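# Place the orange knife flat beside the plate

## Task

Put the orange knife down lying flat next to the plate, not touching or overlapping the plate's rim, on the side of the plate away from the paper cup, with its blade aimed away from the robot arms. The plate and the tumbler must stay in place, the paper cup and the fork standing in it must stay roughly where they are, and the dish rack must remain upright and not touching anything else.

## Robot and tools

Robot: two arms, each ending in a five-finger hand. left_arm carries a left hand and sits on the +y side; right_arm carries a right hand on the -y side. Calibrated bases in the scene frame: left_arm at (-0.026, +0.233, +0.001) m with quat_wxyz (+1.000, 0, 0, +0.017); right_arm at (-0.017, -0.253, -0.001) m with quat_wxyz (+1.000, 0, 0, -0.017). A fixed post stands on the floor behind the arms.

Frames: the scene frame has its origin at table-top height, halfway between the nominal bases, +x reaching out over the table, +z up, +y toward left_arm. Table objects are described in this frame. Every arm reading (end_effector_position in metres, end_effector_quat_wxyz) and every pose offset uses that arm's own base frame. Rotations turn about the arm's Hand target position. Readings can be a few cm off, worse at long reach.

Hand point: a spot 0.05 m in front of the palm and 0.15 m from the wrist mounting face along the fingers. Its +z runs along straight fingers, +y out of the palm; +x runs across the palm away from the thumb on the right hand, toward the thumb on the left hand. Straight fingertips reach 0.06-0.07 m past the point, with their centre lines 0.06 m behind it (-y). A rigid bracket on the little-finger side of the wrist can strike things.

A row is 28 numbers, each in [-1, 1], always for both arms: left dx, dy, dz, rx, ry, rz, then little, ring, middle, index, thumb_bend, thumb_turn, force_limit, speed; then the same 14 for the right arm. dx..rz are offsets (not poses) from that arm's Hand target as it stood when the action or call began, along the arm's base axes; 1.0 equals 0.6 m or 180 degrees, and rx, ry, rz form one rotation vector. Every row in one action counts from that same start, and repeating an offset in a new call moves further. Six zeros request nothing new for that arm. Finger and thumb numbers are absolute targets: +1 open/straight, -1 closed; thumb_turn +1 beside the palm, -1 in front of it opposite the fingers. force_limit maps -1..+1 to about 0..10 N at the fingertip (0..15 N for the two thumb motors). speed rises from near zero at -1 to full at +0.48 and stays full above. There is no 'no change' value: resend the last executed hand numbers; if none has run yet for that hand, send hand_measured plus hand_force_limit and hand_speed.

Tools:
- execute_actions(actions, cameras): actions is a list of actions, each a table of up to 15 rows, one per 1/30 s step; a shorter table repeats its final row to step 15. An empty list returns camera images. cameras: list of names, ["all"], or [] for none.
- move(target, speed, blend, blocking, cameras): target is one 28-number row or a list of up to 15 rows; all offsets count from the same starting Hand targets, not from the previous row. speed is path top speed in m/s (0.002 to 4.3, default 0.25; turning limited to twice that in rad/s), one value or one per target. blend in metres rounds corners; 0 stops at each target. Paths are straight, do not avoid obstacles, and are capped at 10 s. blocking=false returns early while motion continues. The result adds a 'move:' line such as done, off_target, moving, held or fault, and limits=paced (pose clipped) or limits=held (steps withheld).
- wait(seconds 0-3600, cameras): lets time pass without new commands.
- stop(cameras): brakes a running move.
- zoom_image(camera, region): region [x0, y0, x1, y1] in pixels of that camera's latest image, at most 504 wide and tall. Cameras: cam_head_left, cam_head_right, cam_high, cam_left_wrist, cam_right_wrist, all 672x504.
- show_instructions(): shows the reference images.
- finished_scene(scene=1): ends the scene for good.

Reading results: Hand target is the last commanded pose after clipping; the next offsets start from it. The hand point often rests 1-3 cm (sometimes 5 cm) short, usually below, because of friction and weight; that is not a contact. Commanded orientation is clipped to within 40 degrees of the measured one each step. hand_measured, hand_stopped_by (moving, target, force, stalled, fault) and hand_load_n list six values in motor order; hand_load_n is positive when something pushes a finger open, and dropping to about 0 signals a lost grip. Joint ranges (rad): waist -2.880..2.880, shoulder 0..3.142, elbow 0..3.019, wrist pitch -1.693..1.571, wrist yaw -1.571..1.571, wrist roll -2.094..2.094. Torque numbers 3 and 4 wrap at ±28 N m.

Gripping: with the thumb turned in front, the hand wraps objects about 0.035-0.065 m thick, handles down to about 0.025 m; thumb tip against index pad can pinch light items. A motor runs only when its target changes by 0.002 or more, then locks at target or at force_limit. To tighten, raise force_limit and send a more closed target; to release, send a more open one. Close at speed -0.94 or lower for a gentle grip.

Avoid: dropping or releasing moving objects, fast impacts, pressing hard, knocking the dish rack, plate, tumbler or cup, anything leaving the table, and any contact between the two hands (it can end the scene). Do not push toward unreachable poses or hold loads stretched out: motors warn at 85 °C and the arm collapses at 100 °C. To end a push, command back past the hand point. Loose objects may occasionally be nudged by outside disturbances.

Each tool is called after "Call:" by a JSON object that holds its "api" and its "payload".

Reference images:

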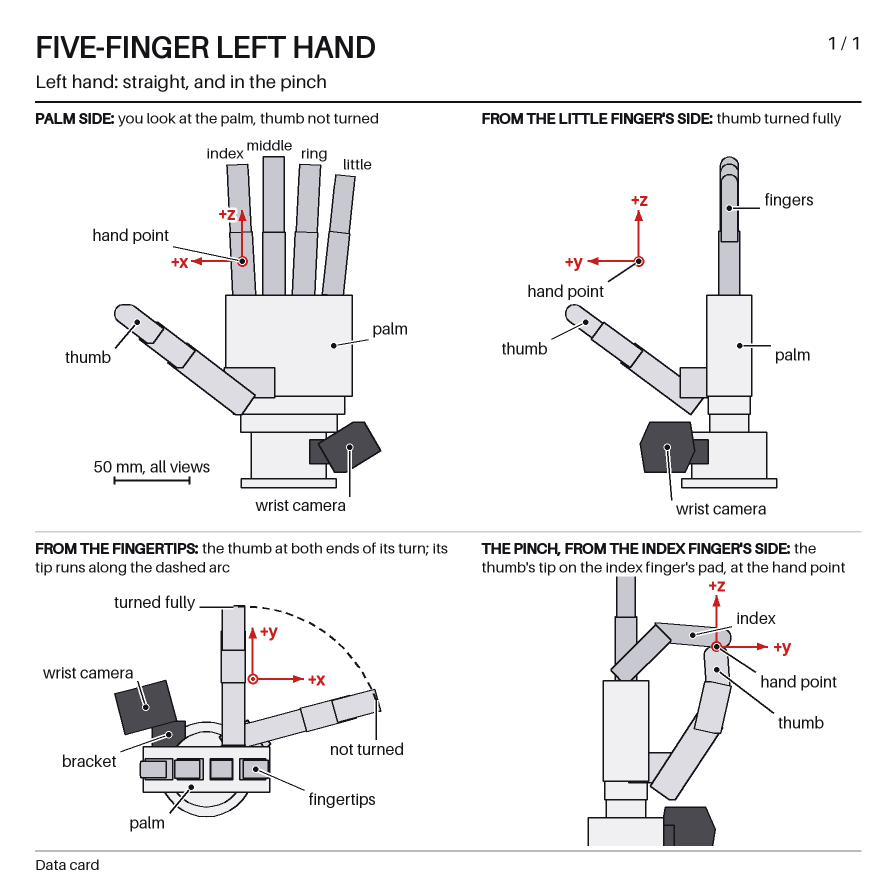

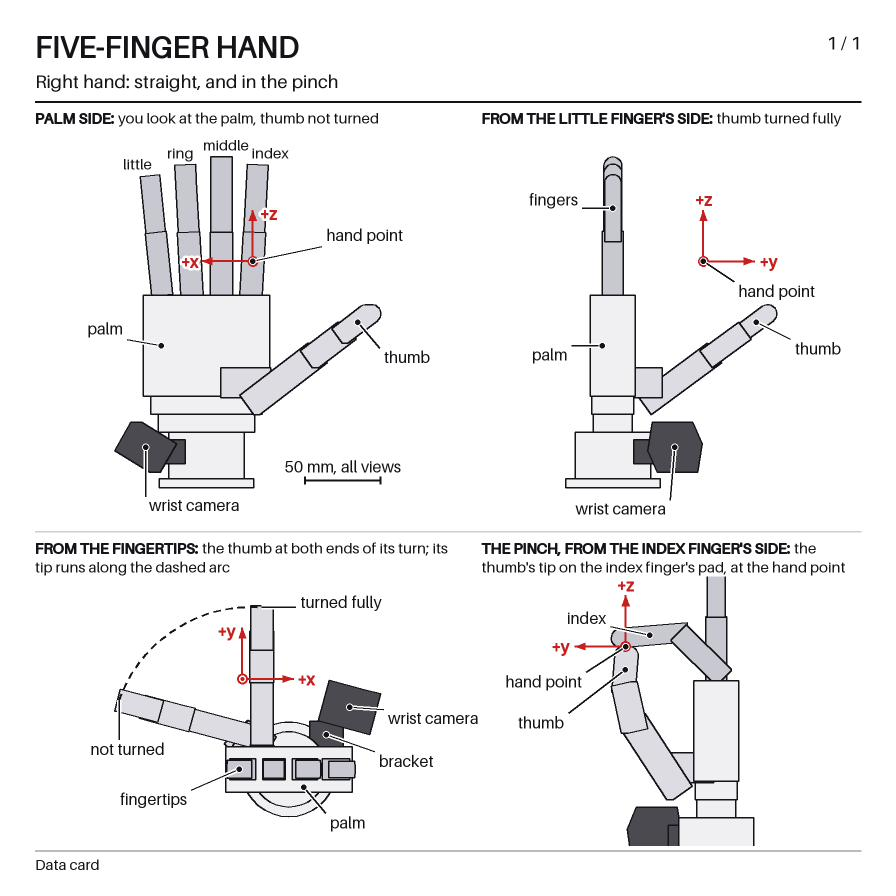

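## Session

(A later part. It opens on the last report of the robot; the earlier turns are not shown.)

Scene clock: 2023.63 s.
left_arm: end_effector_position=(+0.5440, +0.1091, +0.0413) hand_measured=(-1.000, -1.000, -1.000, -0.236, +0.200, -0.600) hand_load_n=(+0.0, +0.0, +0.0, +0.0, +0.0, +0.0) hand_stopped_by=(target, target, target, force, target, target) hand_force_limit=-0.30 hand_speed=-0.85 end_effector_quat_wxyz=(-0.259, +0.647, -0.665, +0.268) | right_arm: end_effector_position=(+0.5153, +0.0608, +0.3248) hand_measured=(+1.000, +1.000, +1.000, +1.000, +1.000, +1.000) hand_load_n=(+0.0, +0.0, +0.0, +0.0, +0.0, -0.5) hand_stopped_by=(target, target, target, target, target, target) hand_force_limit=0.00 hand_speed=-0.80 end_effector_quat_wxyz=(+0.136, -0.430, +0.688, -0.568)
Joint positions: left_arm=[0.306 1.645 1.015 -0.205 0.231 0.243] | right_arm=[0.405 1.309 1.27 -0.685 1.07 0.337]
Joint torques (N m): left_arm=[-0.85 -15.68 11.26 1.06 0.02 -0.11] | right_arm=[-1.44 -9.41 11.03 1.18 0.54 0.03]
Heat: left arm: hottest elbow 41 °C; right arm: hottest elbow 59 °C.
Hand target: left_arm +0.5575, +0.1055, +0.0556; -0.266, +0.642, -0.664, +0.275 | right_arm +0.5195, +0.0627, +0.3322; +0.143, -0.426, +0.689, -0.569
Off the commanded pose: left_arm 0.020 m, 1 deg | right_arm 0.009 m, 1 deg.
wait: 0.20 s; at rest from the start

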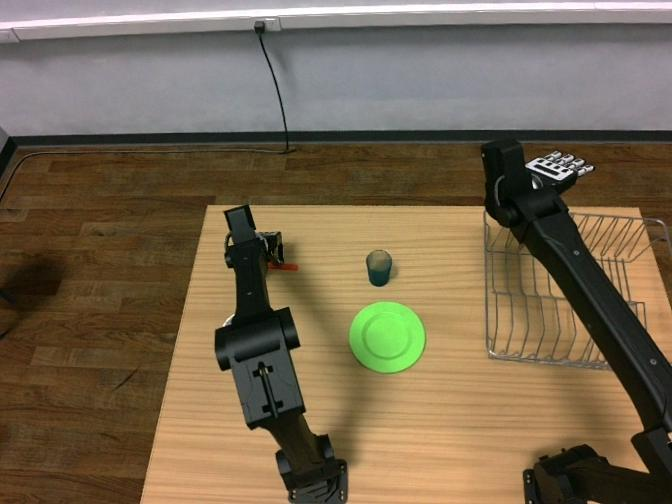

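Call:
{"api": "move", "payload": {"target": [0.0,0.0,0.05,0,0,0,-1,-1,-1,-0.3,0.2,-0.6,-0.3,-0.85,0,0,0,0,0,0,1,1,1,1,1,1,0,-0.8], "speed": 0.06, "cameras": ["cam_left_wrist","cam_high"]}}

Call:
{"api": "zoom_image", "payload": {"camera": "cam_high", "region": [460, 180, 560, 280]}}

Scene clock: 2037.83 s.
left_arm: end_effector_position=(+0.5452, +0.1095, +0.0715) hand_measured=(-1.000, -1.000, -1.000, -0.236, +0.200, -0.600) hand_load_n=(+0.0, +0.0, +0.0, +0.0, +0.0, +0.0) hand_stopped_by=(target, target, target, force, target, target) hand_force_limit=-0.30 hand_speed=-0.85 end_effector_quat_wxyz=(-0.260, +0.647, -0.665, +0.269) | right_arm: end_effector_position=(+0.5153, +0.0608, +0.3248) hand_measured=(+1.000, +1.000, +1.000, +1.000, +1.000, +1.000) hand_load_n=(+0.0, +0.0, +0.0, +0.0, +0.0, +0.0) hand_stopped_by=(target, target, target, target, target, target) hand_force_limit=0.00 hand_speed=-0.80 end_effector_quat_wxyz=(+0.136, -0.430, +0.688, -0.568)
Joint positions: left_arm=[0.306 1.601 1.053 -0.286 0.231 0.243] | right_arm=[0.405 1.309 1.27 -0.685 1.07 0.337]
Joint torques (N m): left_arm=[-0.91 -15.44 11.6 1.09 0.02 -0.1] | right_arm=[-0.5 -10.11 11 1.02 0.52 0.04]
Heat: left arm: hottest elbow 42 °C; right arm: hottest elbow 59 °C.
Hand target: left_arm +0.5575, +0.1055, +0.0856; -0.266, +0.642, -0.664, +0.275 | right_arm +0.5195, +0.0627, +0.3322; +0.143, -0.426, +0.689, -0.569
Off the commanded pose: left_arm 0.019 m, 1 deg | right_arm 0.009 m, 1 deg.
move: off_target (left_arm)
Images, in order (width x height): cam_high 672x504, cam_left_wrist 672x504.

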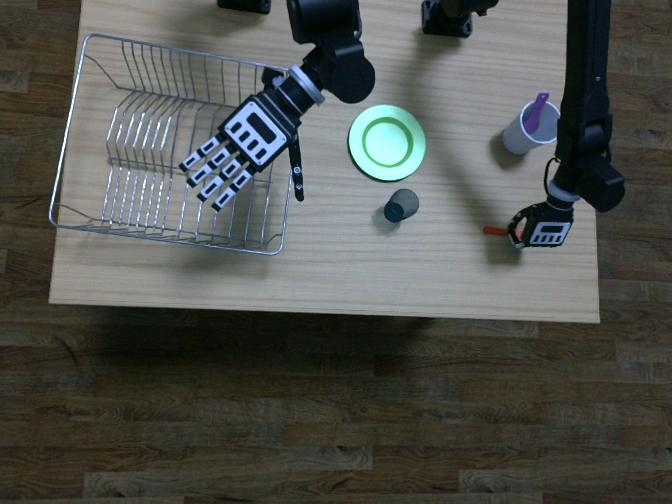

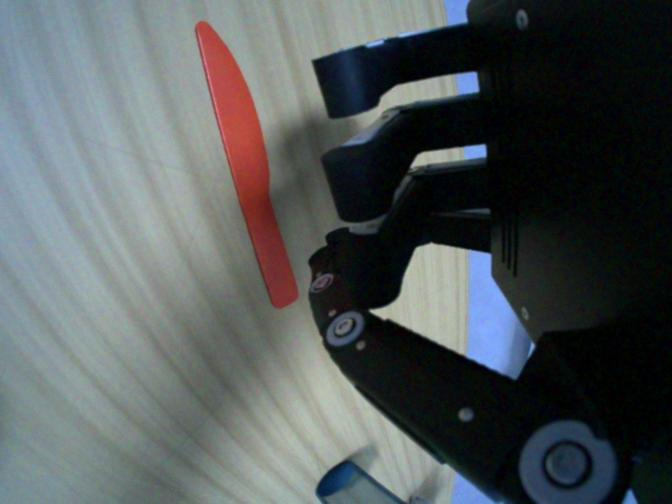

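Scaled by 5.040 from the camera's image (finer frame: 960x720).

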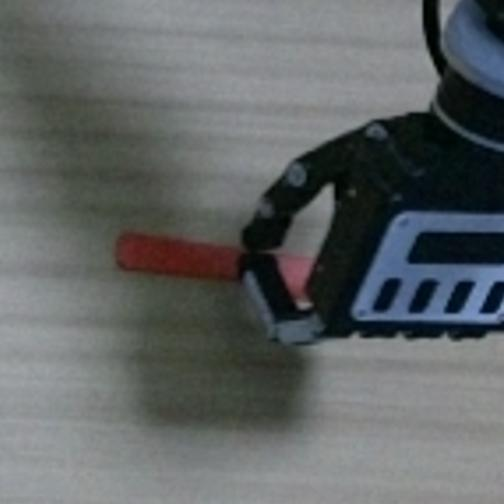

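Call:
{"api": "move", "payload": {"target": [[0.0,0.0,0.08,0,0,0,-1,1,-1,1,1,1,-0.3,0.2,0,0,0,0,0,0,1,1,1,1,1,1,0,-0.8],[-0.163,0.0,0.09,0.017,0.25,-0.021,-1,1,-1,1,1,1,-0.3,0.2,-0.136,-0.581,0,0,0,-0.222,1,1,1,1,1,1,0,-0.8]], "speed": 0.2, "blend": 0.02, "cameras": ["all"]}}

Scene clock: 2139.93 s.
left_arm: end_effector_position=(+0.4490, +0.1075, +0.1361) hand_measured=(-1.000, +1.000, -1.000, +1.000, +1.000, +1.000) hand_load_n=(+0.0, +0.0, +0.0, +0.0, +0.0, +0.0) hand_stopped_by=(target, target, target, target, target, target) hand_force_limit=-0.30 hand_speed=0.20 end_effector_quat_wxyz=(+0.004, +0.679, -0.734, -0.001) | right_arm: end_effector_position=(+0.4269, -0.2804, +0.3154) hand_measured=(+1.000, +1.000, +1.000, +1.000, +1.000, +1.000) hand_load_n=(-0.5, +0.0, +0.0, +0.0, +0.0, +0.0) hand_stopped_by=(target, target, target, target, target, target) hand_force_limit=0.00 hand_speed=-0.80 end_effector_quat_wxyz=(-0.074, -0.176, +0.795, -0.576)
Joint positions: left_arm=[0.257 1.757 1.529 -1.35 0.002 0.336] | right_arm=[-0.288 1.3 1.245 -0.698 1.074 0.343]
Joint torques (N m): left_arm=[-0.91 -16.09 11.89 -0.17 -0.16 0.09] | right_arm=[-1.32 -9 12.77 1.69 0.41 -0.07]
Heat: left arm: hottest elbow 42 °C; right arm: hottest elbow 59 °C.
Hand target: left_arm +0.4598, +0.1054, +0.1396; +0.000, +0.670, -0.743, -0.001 | right_arm +0.4380, -0.2859, +0.3322; -0.060, -0.165, +0.793, -0.583
Off the commanded pose: left_arm 0.012 m, 1 deg | right_arm 0.021 m, 2 deg.
move: off_target (left_arm, right_arm)

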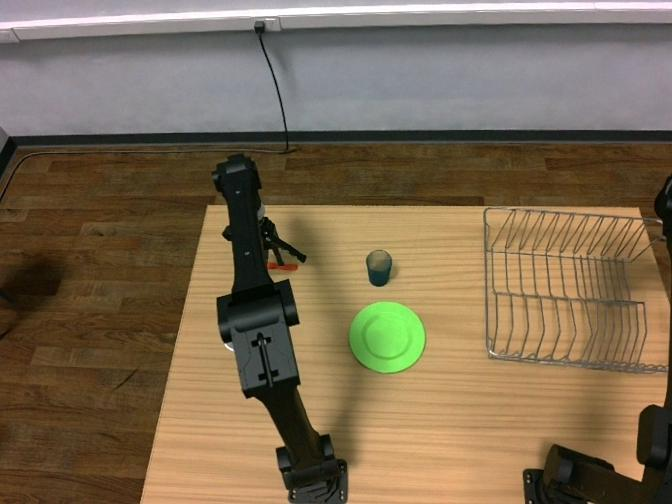

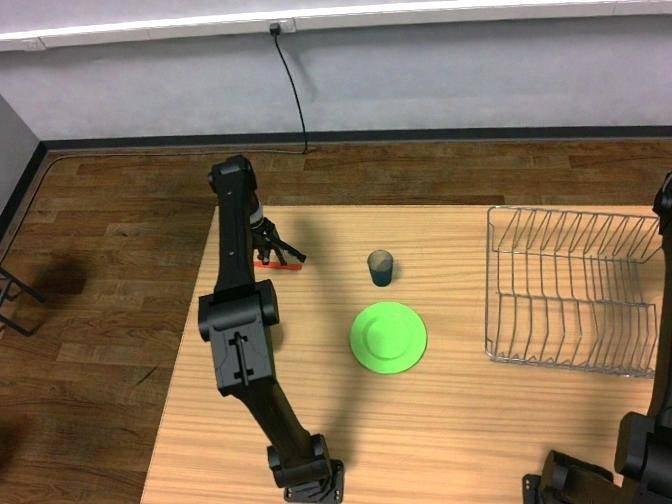

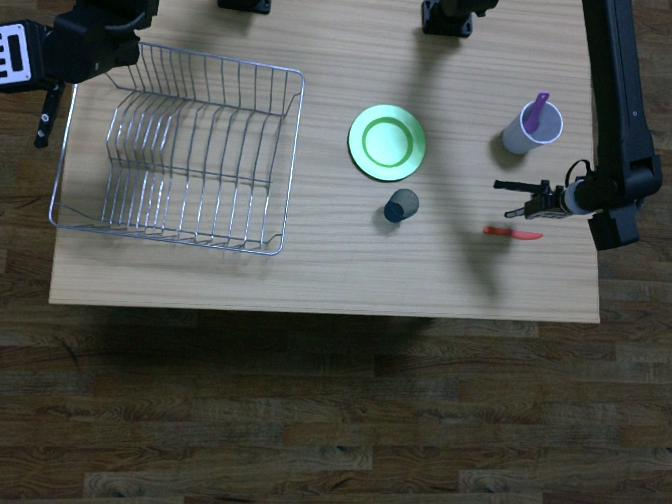

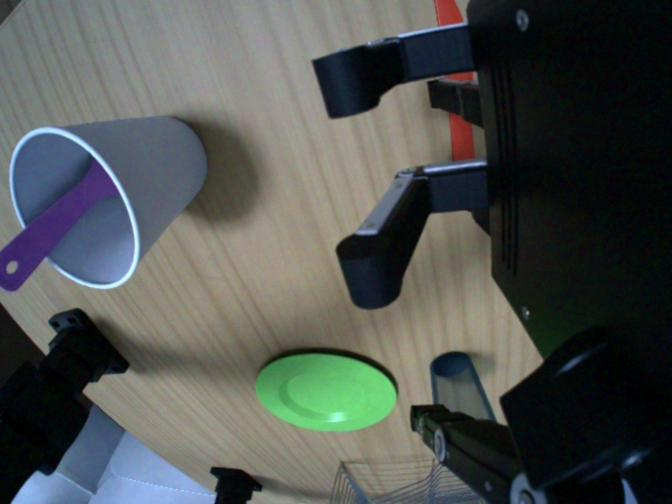

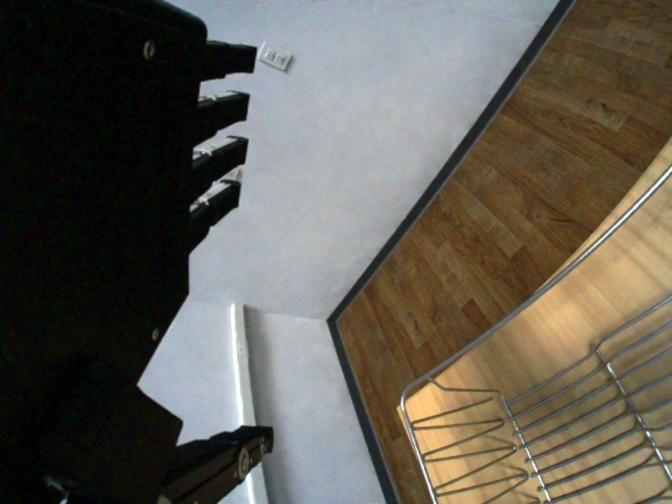

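Call:
{"api": "move", "payload": {"target": [0.02,0,-0.055,0,0,0,-1,1,-1,1,1,1,-0.3,0.2,0,0,0,0,0,0,1,1,1,1,1,1,0,-0.8], "speed": 0.08, "cameras": ["cam_high","cam_left_wrist","cam_head_left"]}}

Scene clock: 2168.20 s.
left_arm: end_effector_position=(+0.4608, +0.1083, +0.1085) hand_measured=(-1.000, +1.000, -1.000, +1.000, +1.000, +1.000) hand_load_n=(+0.5, +0.0, +0.0, +0.0, +0.0, +0.0) hand_stopped_by=(target, target, target, target, target, target) hand_force_limit=-0.30 hand_speed=0.20 end_effector_quat_wxyz=(+0.008, +0.677, -0.736, -0.003) | right_arm: end_effector_position=(+0.4269, -0.2804, +0.3154) hand_measured=(+1.000, +1.000, +1.000, +1.000, +1.000, +1.000) hand_load_n=(+0.0, +0.0, +0.0, +0.0, +0.0, +0.0) hand_stopped_by=(target, target, target, target, target, target) hand_force_limit=0.00 hand_speed=-0.80 end_effector_quat_wxyz=(-0.074, -0.176, +0.795, -0.576)
Joint positions: left_arm=[0.252 1.811 1.529 -1.305 0.002 0.336] | right_arm=[-0.288 1.3 1.245 -0.698 1.074 0.343]
Joint torques (N m): left_arm=[-0.79 -17.03 10.4 0.8 -0.14 0.03] | right_arm=[-1.2 -9.35 12.66 1.65 0.42 -0.04]
Heat: left arm: hottest elbow 42 °C; right arm: hottest elbow 62 °C.
Hand target: left_arm +0.4717, +0.1055, +0.1067; +0.000, +0.669, -0.743, -0.001 | right_arm +0.4380, -0.2859, +0.3322; -0.060, -0.165, +0.793, -0.583
Off the commanded pose: left_arm 0.012 m, 1 deg | right_arm 0.021 m, 2 deg.
move: off_target (left_arm)
Images, in order (width x height): cam_head_left 672x504, cam_high 672x504, cam_left_wrist 672x504.

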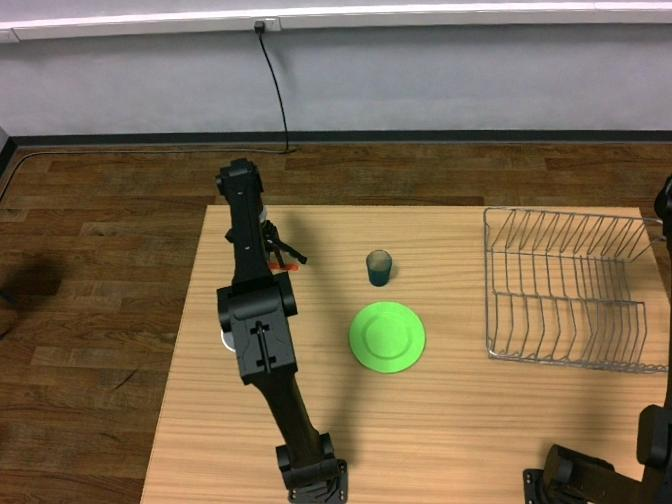

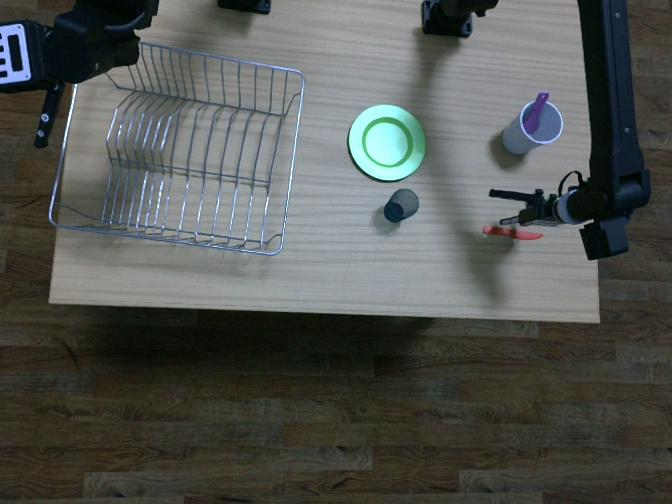

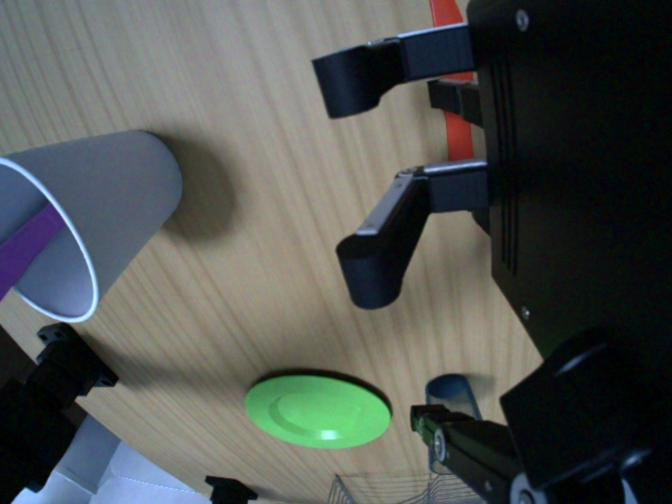

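Call:
{"api": "zoom_image", "payload": {"camera": "cam_high", "region": [460, 150, 620, 270]}}

Call:
{"api": "zoom_image", "payload": {"camera": "cam_left_wrist", "region": [300, 0, 560, 260]}}

Call:
{"api": "zoom_image", "payload": {"camera": "cam_head_left", "region": [200, 180, 340, 300]}}

Scaled by 3.150 from the camera's image (finer frame: 960x720).

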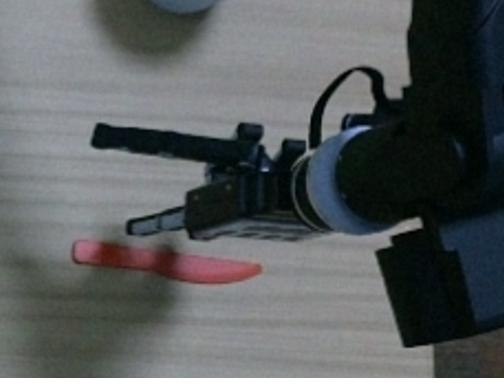

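Scaled by 1.938 from the camera's image (finer frame: 960x720).

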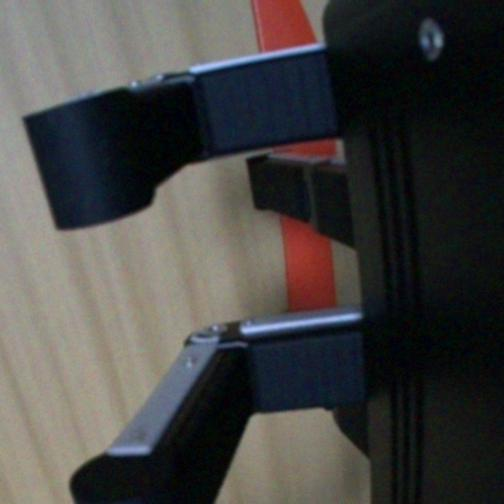

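Scaled by 3.600 from the camera's image (finer frame: 960x720).

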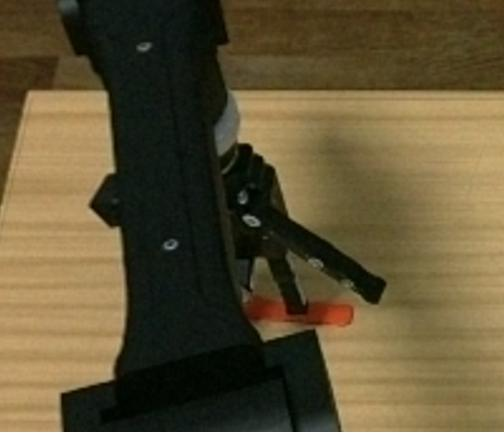

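Call:
{"api": "move", "payload": {"target": [0.015,0.0167,-0.025,0,0,0,-1,1,-1,1,1,1,-0.3,0.2,0,0,0,0,0,0,1,1,1,1,1,1,0,-0.8], "speed": 0.06, "cameras": ["cam_high","cam_left_wrist","cam_head_left"]}}

Call:
{"api": "zoom_image", "payload": {"camera": "cam_high", "region": [460, 150, 620, 270]}}

Call:
{"api": "zoom_image", "payload": {"camera": "cam_head_left", "region": [200, 180, 340, 300]}}

Scene clock: 2190.00 s.
left_arm: end_effector_position=(+0.4660, +0.1102, +0.0898) hand_measured=(-1.000, +1.000, -1.000, +1.000, +1.000, +1.000) hand_load_n=(+0.0, +0.0, +0.0, +0.0, +0.0, +0.0) hand_stopped_by=(target, target, target, target, target, target) hand_force_limit=-0.30 hand_speed=0.20 end_effector_quat_wxyz=(-0.014, -0.674, +0.739, +0.006) | right_arm: end_effector_position=(+0.4269, -0.2804, +0.3154) hand_measured=(+1.000, +1.000, +1.000, +1.000, +1.000, +1.000) hand_load_n=(+0.0, +0.0, +0.0, +0.0, +0.0, +0.0) hand_stopped_by=(target, target, target, target, target, target) hand_force_limit=0.00 hand_speed=-0.80 end_effector_quat_wxyz=(-0.074, -0.176, +0.795, -0.576)
Joint positions: left_arm=[0.252 1.85 1.53 -1.282 0.002 0.344] | right_arm=[-0.288 1.3 1.245 -0.698 1.074 0.343]
Joint torques (N m): left_arm=[0.09 -17.55 11.49 0.73 -0.16 0.11] | right_arm=[-1.49 -9.41 12.59 1.43 0.4 -0.1]
Heat: left arm: hottest elbow 41 °C; right arm: hottest elbow 64 °C.
Hand target: left_arm +0.4808, +0.1155, +0.0917; +0.000, -0.669, +0.743, +0.001 | right_arm +0.4380, -0.2859, +0.3322; -0.060, -0.165, +0.793, -0.583
Off the commanded pose: left_arm 0.016 m, 2 deg | right_arm 0.021 m, 2 deg.
move: off_target (left_arm)
Images, in order (width x height): cam_head_left 672x504, cam_high 672x504, cam_left_wrist 672x504.

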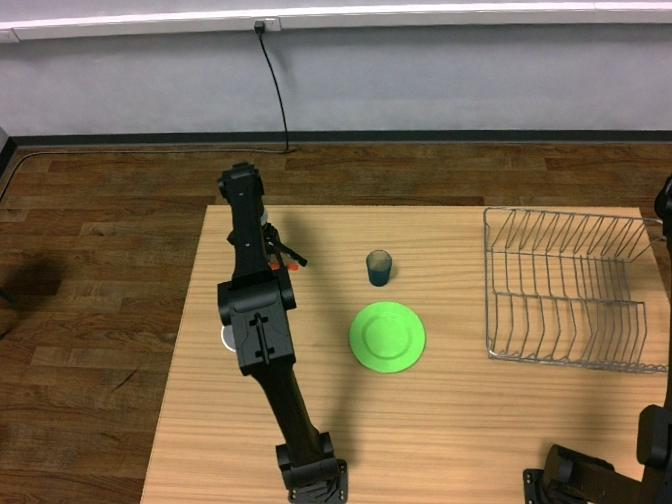

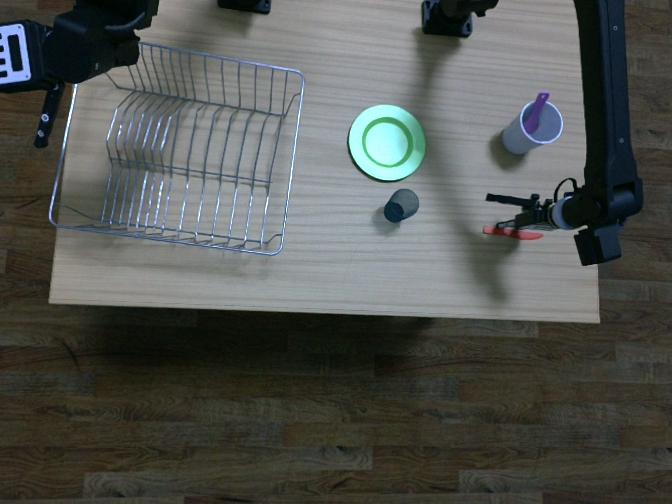

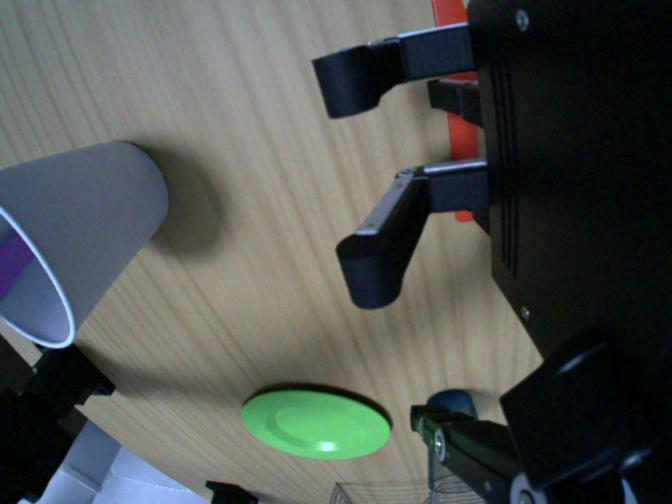

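Scaled by 3.150 from the camera's image (finer frame: 960x720).

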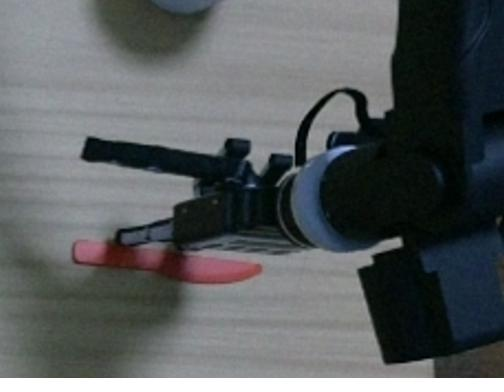

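Scaled by 3.600 from the camera's image (finer frame: 960x720).

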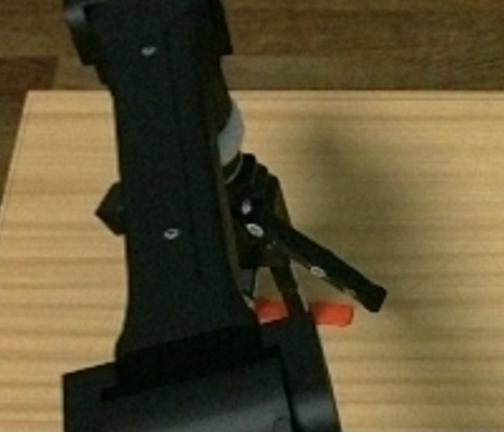

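Call:
{"api": "move", "payload": {"target": [0.014,0.01,0,0,0,0,-1,1,-1,1,1,1,-0.3,0.2,0,0,0,0,0,0,1,1,1,1,1,1,0,-0.8], "speed": 0.06, "cameras": ["cam_high","cam_left_wrist","cam_head_left"]}}

Call:
{"api": "zoom_image", "payload": {"camera": "cam_high", "region": [470, 190, 570, 260]}}

Call:
{"api": "zoom_image", "payload": {"camera": "cam_head_left", "region": [250, 230, 320, 290]}}

Scene clock: 2201.33 s.
left_arm: end_effector_position=(+0.4794, +0.1141, +0.0935) hand_measured=(-1.000, +1.000, -1.000, +1.000, +1.000, +1.000) hand_load_n=(+0.0, +0.0, +0.0, +0.0, +0.0, +0.0) hand_stopped_by=(target, target, target, target, target, target) hand_force_limit=-0.30 hand_speed=0.20 end_effector_quat_wxyz=(-0.004, -0.671, +0.741, +0.001) | right_arm: end_effector_position=(+0.4269, -0.2804, +0.3154) hand_measured=(+1.000, +1.000, +1.000, +1.000, +1.000, +1.000) hand_load_n=(+0.0, +0.0, +0.0, +0.0, +0.0, +0.0) hand_stopped_by=(target, target, target, target, target, target) hand_force_limit=0.00 hand_speed=-0.80 end_effector_quat_wxyz=(-0.074, -0.176, +0.795, -0.576)
Joint positions: left_arm=[0.252 1.866 1.568 -1.282 0.002 0.351] | right_arm=[-0.288 1.3 1.245 -0.698 1.074 0.343]
Joint torques (N m): left_arm=[0.38 -17.38 11.4 0.28 -0.15 0.09] | right_arm=[-0.85 -8.94 12.6 1.5 0.4 0]
Heat: left arm: hottest elbow 41 °C; right arm: hottest elbow 64 °C.
Hand target: left_arm +0.4891, +0.1214, +0.0916; -0.001, -0.669, +0.743, +0.001 | right_arm +0.4380, -0.2859, +0.3322; -0.060, -0.165, +0.793, -0.583
Off the commanded pose: left_arm 0.012 m, 1 deg | right_arm 0.021 m, 2 deg.
move: off_target (left_arm)
Images, in order (width x height): cam_head_left 672x504, cam_high 672x504, cam_left_wrist 672x504.

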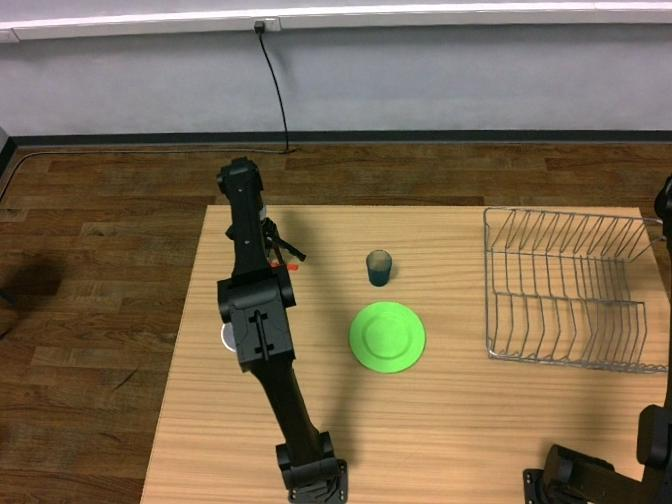

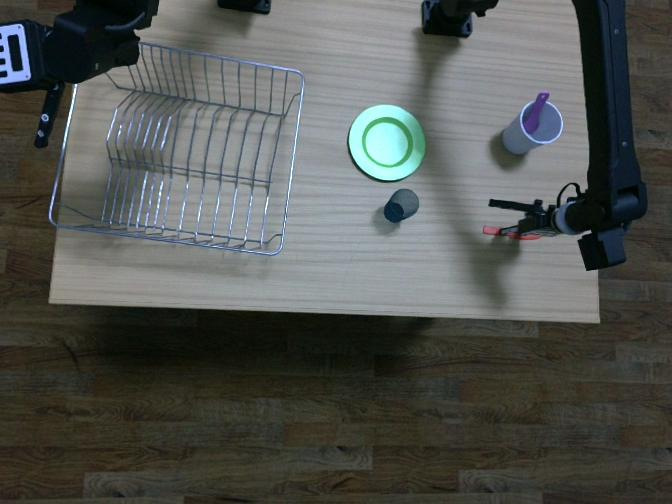

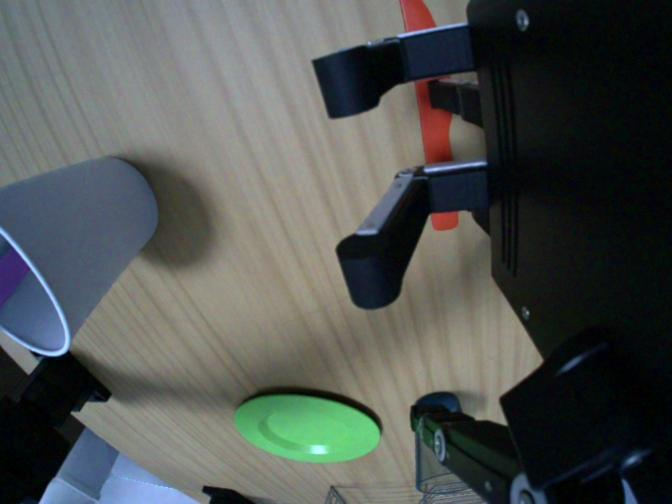

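Scaled by 5.040 from the camera's image (finer frame: 960x720).

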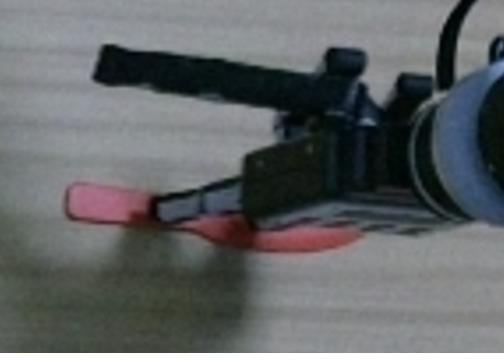

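Scaled by 7.200 from the camera's image (finer frame: 960x720).

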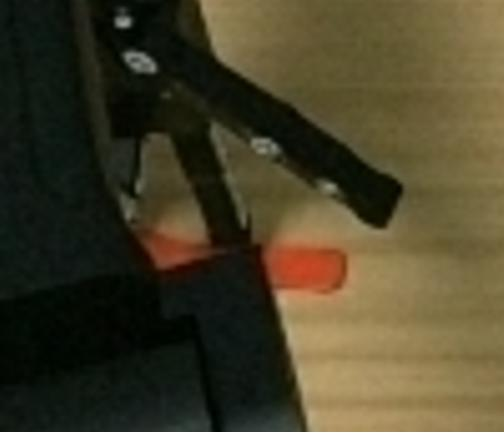

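Call:
{"api": "move", "payload": {"target": [-0.006,0,-0.025,0,0,0,-1,1,-1,1,1,1,-0.3,0.2,0,0,0,0,0,0,1,1,1,1,1,1,0,-0.8], "speed": 0.05, "cameras": ["cam_high","cam_left_wrist","cam_head_left"]}}

Call:
{"api": "zoom_image", "payload": {"camera": "cam_high", "region": [470, 190, 570, 260]}}

Call:
{"api": "zoom_image", "payload": {"camera": "cam_head_left", "region": [250, 230, 320, 290]}}

Scene clock: 2213.13 s.
left_arm: end_effector_position=(+0.4861, +0.1160, +0.0897) hand_measured=(-1.000, +1.000, -1.000, +1.000, +1.000, +1.000) hand_load_n=(+0.0, +0.0, +0.0, +0.0, +0.0, +0.0) hand_stopped_by=(target, target, target, target, target, target) hand_force_limit=-0.30 hand_speed=0.20 end_effector_quat_wxyz=(+0.006, -0.671, +0.742, -0.004) | right_arm: end_effector_position=(+0.4269, -0.2804, +0.3154) hand_measured=(+1.000, +1.000, +1.000, +1.000, +1.000, +1.000) hand_load_n=(+0.0, -0.5, +0.0, +0.0, +0.0, +0.0) hand_stopped_by=(target, target, target, target, target, target) hand_force_limit=0.00 hand_speed=-0.80 end_effector_quat_wxyz=(-0.074, -0.176, +0.795, -0.576)
Joint positions: left_arm=[0.252 1.87 1.568 -1.255 0.002 0.353] | right_arm=[-0.288 1.3 1.245 -0.698 1.074 0.343]
Joint torques (N m): left_arm=[0.62 -17.03 8.59 0.83 -0.13 0.1] | right_arm=[-0.97 -9.64 12.85 1.43 0.41 -0.02]
Heat: left arm: hottest elbow 41 °C; right arm: hottest elbow 65 °C.
Hand target: left_arm +0.4855, +0.1214, +0.0765; -0.001, -0.669, +0.743, +0.001 | right_arm +0.4380, -0.2859, +0.3322; -0.060, -0.165, +0.793, -0.583
Off the commanded pose: left_arm 0.014 m, 1 deg | right_arm 0.021 m, 2 deg.
move: off_target (left_arm)
Images, in order (width x height): cam_head_left 672x504, cam_high 672x504, cam_left_wrist 672x504.

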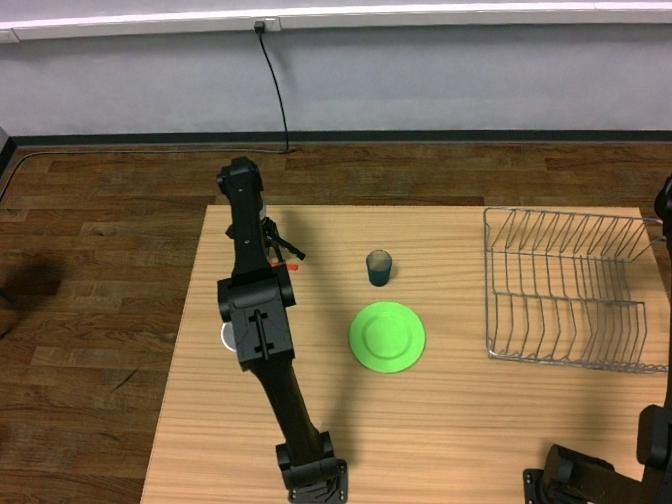

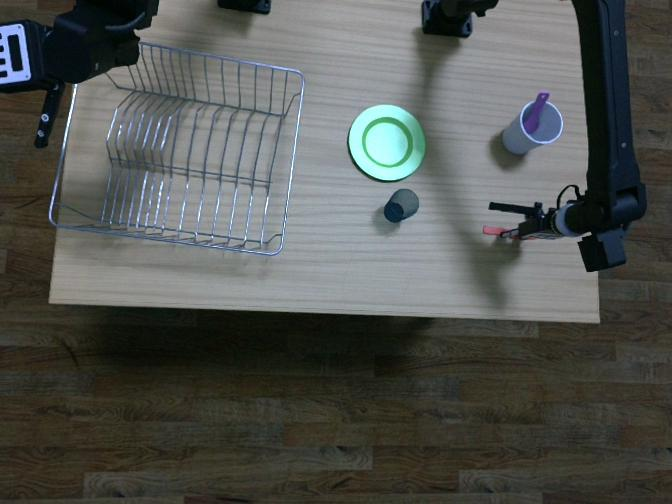

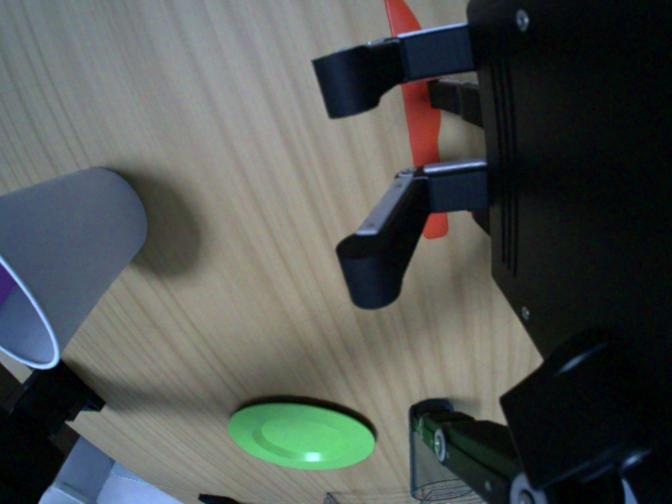

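Scaled by 5.040 from the camera's image (finer frame: 960x720).

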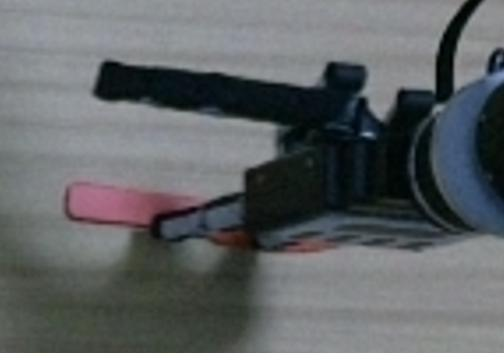

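Scaled by 7.200 from the camera's image (finer frame: 960x720).

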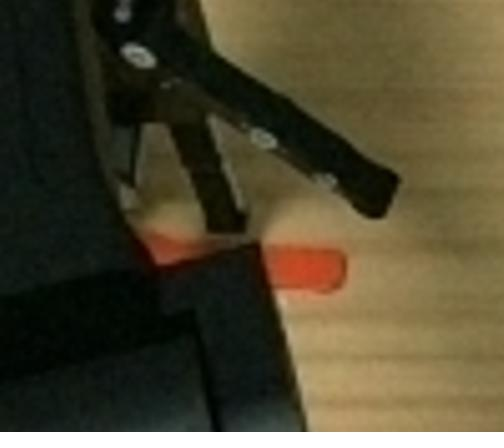

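Call:
{"api": "move", "payload": {"target": [-0.015,0,0.004,0,0,0,-1,1,-1,1,1,1,-0.3,0.2,0,0,0,0,0,0,1,1,1,1,1,1,0,-0.8], "speed": 0.05, "cameras": ["cam_high","cam_left_wrist","cam_head_left"]}}

Call:
{"api": "zoom_image", "payload": {"camera": "cam_high", "region": [470, 190, 570, 260]}}

Call:
{"api": "zoom_image", "payload": {"camera": "cam_head_left", "region": [250, 230, 320, 290]}}

Scene clock: 2223.87 s.
left_arm: end_effector_position=(+0.4777, +0.1141, +0.0826) hand_measured=(-1.000, +1.000, -1.000, +1.000, +1.000, +1.000) hand_load_n=(+0.0, +0.0, +0.0, +0.0, +0.0, +0.0) hand_stopped_by=(target, target, target, target, target, target) hand_force_limit=-0.30 hand_speed=0.20 end_effector_quat_wxyz=(-0.002, -0.669, +0.743, +0.000) | right_arm: end_effector_position=(+0.4269, -0.2804, +0.3154) hand_measured=(+1.000, +1.000, +1.000, +1.000, +1.000, +1.000) hand_load_n=(+0.0, +0.0, +0.0, +0.0, +0.0, +0.0) hand_stopped_by=(target, target, target, target, target, target) hand_force_limit=0.00 hand_speed=-0.80 end_effector_quat_wxyz=(-0.074, -0.176, +0.795, -0.576)
Joint positions: left_arm=[0.252 1.867 1.542 -1.249 0.001 0.357] | right_arm=[-0.288 1.3 1.245 -0.698 1.074 0.343]
Joint torques (N m): left_arm=[1.03 -18.67 8.38 0.79 -0.13 0.09] | right_arm=[-0.73 -9.35 12.62 1.32 0.46 0.05]
Heat: left arm: hottest elbow 40 °C; right arm: hottest elbow 65 °C.
Hand target: left_arm +0.4767, +0.1214, +0.0790; +0.000, -0.669, +0.743, +0.000 | right_arm +0.4380, -0.2859, +0.3322; -0.060, -0.165, +0.793, -0.583
Off the commanded pose: left_arm 0.008 m, 0 deg | right_arm 0.021 m, 2 deg.
move: done
Images, in order (width x height): cam_head_left 672x504, cam_high 672x504, cam_left_wrist 672x504.

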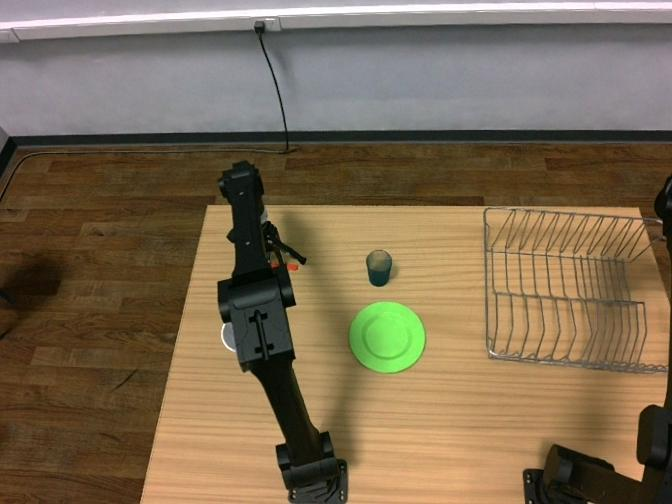

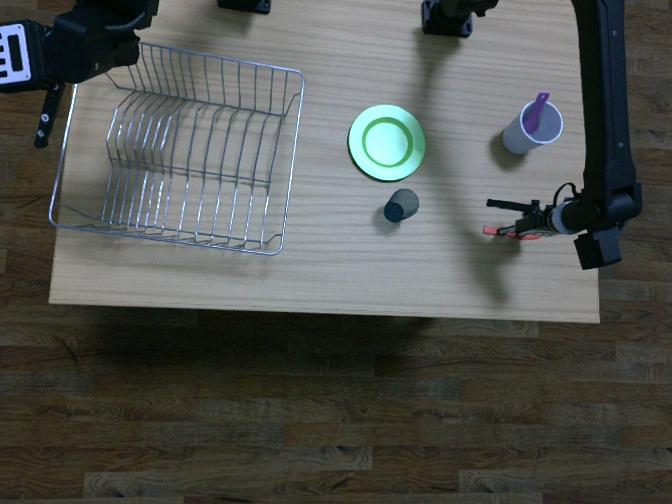

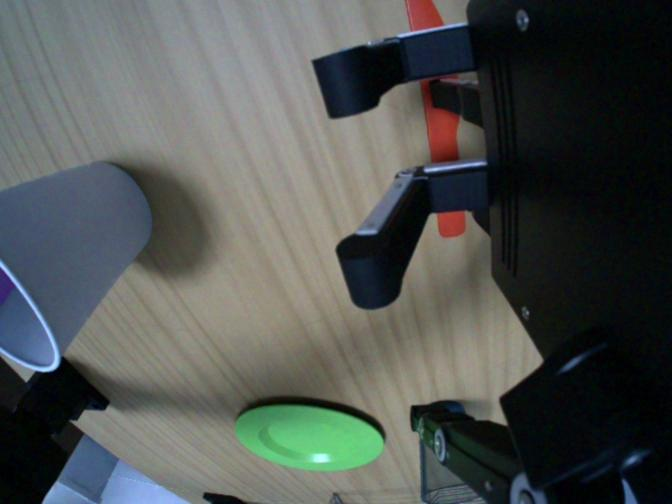

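Scaled by 5.040 from the camera's image (finer frame: 960x720).

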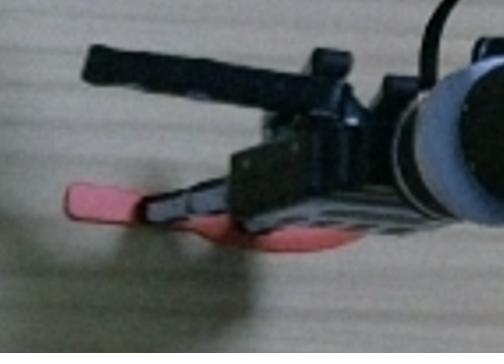

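Scaled by 7.200 from the camera's image (finer frame: 960x720).

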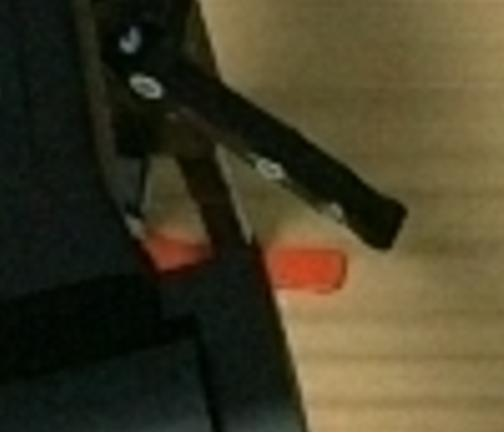

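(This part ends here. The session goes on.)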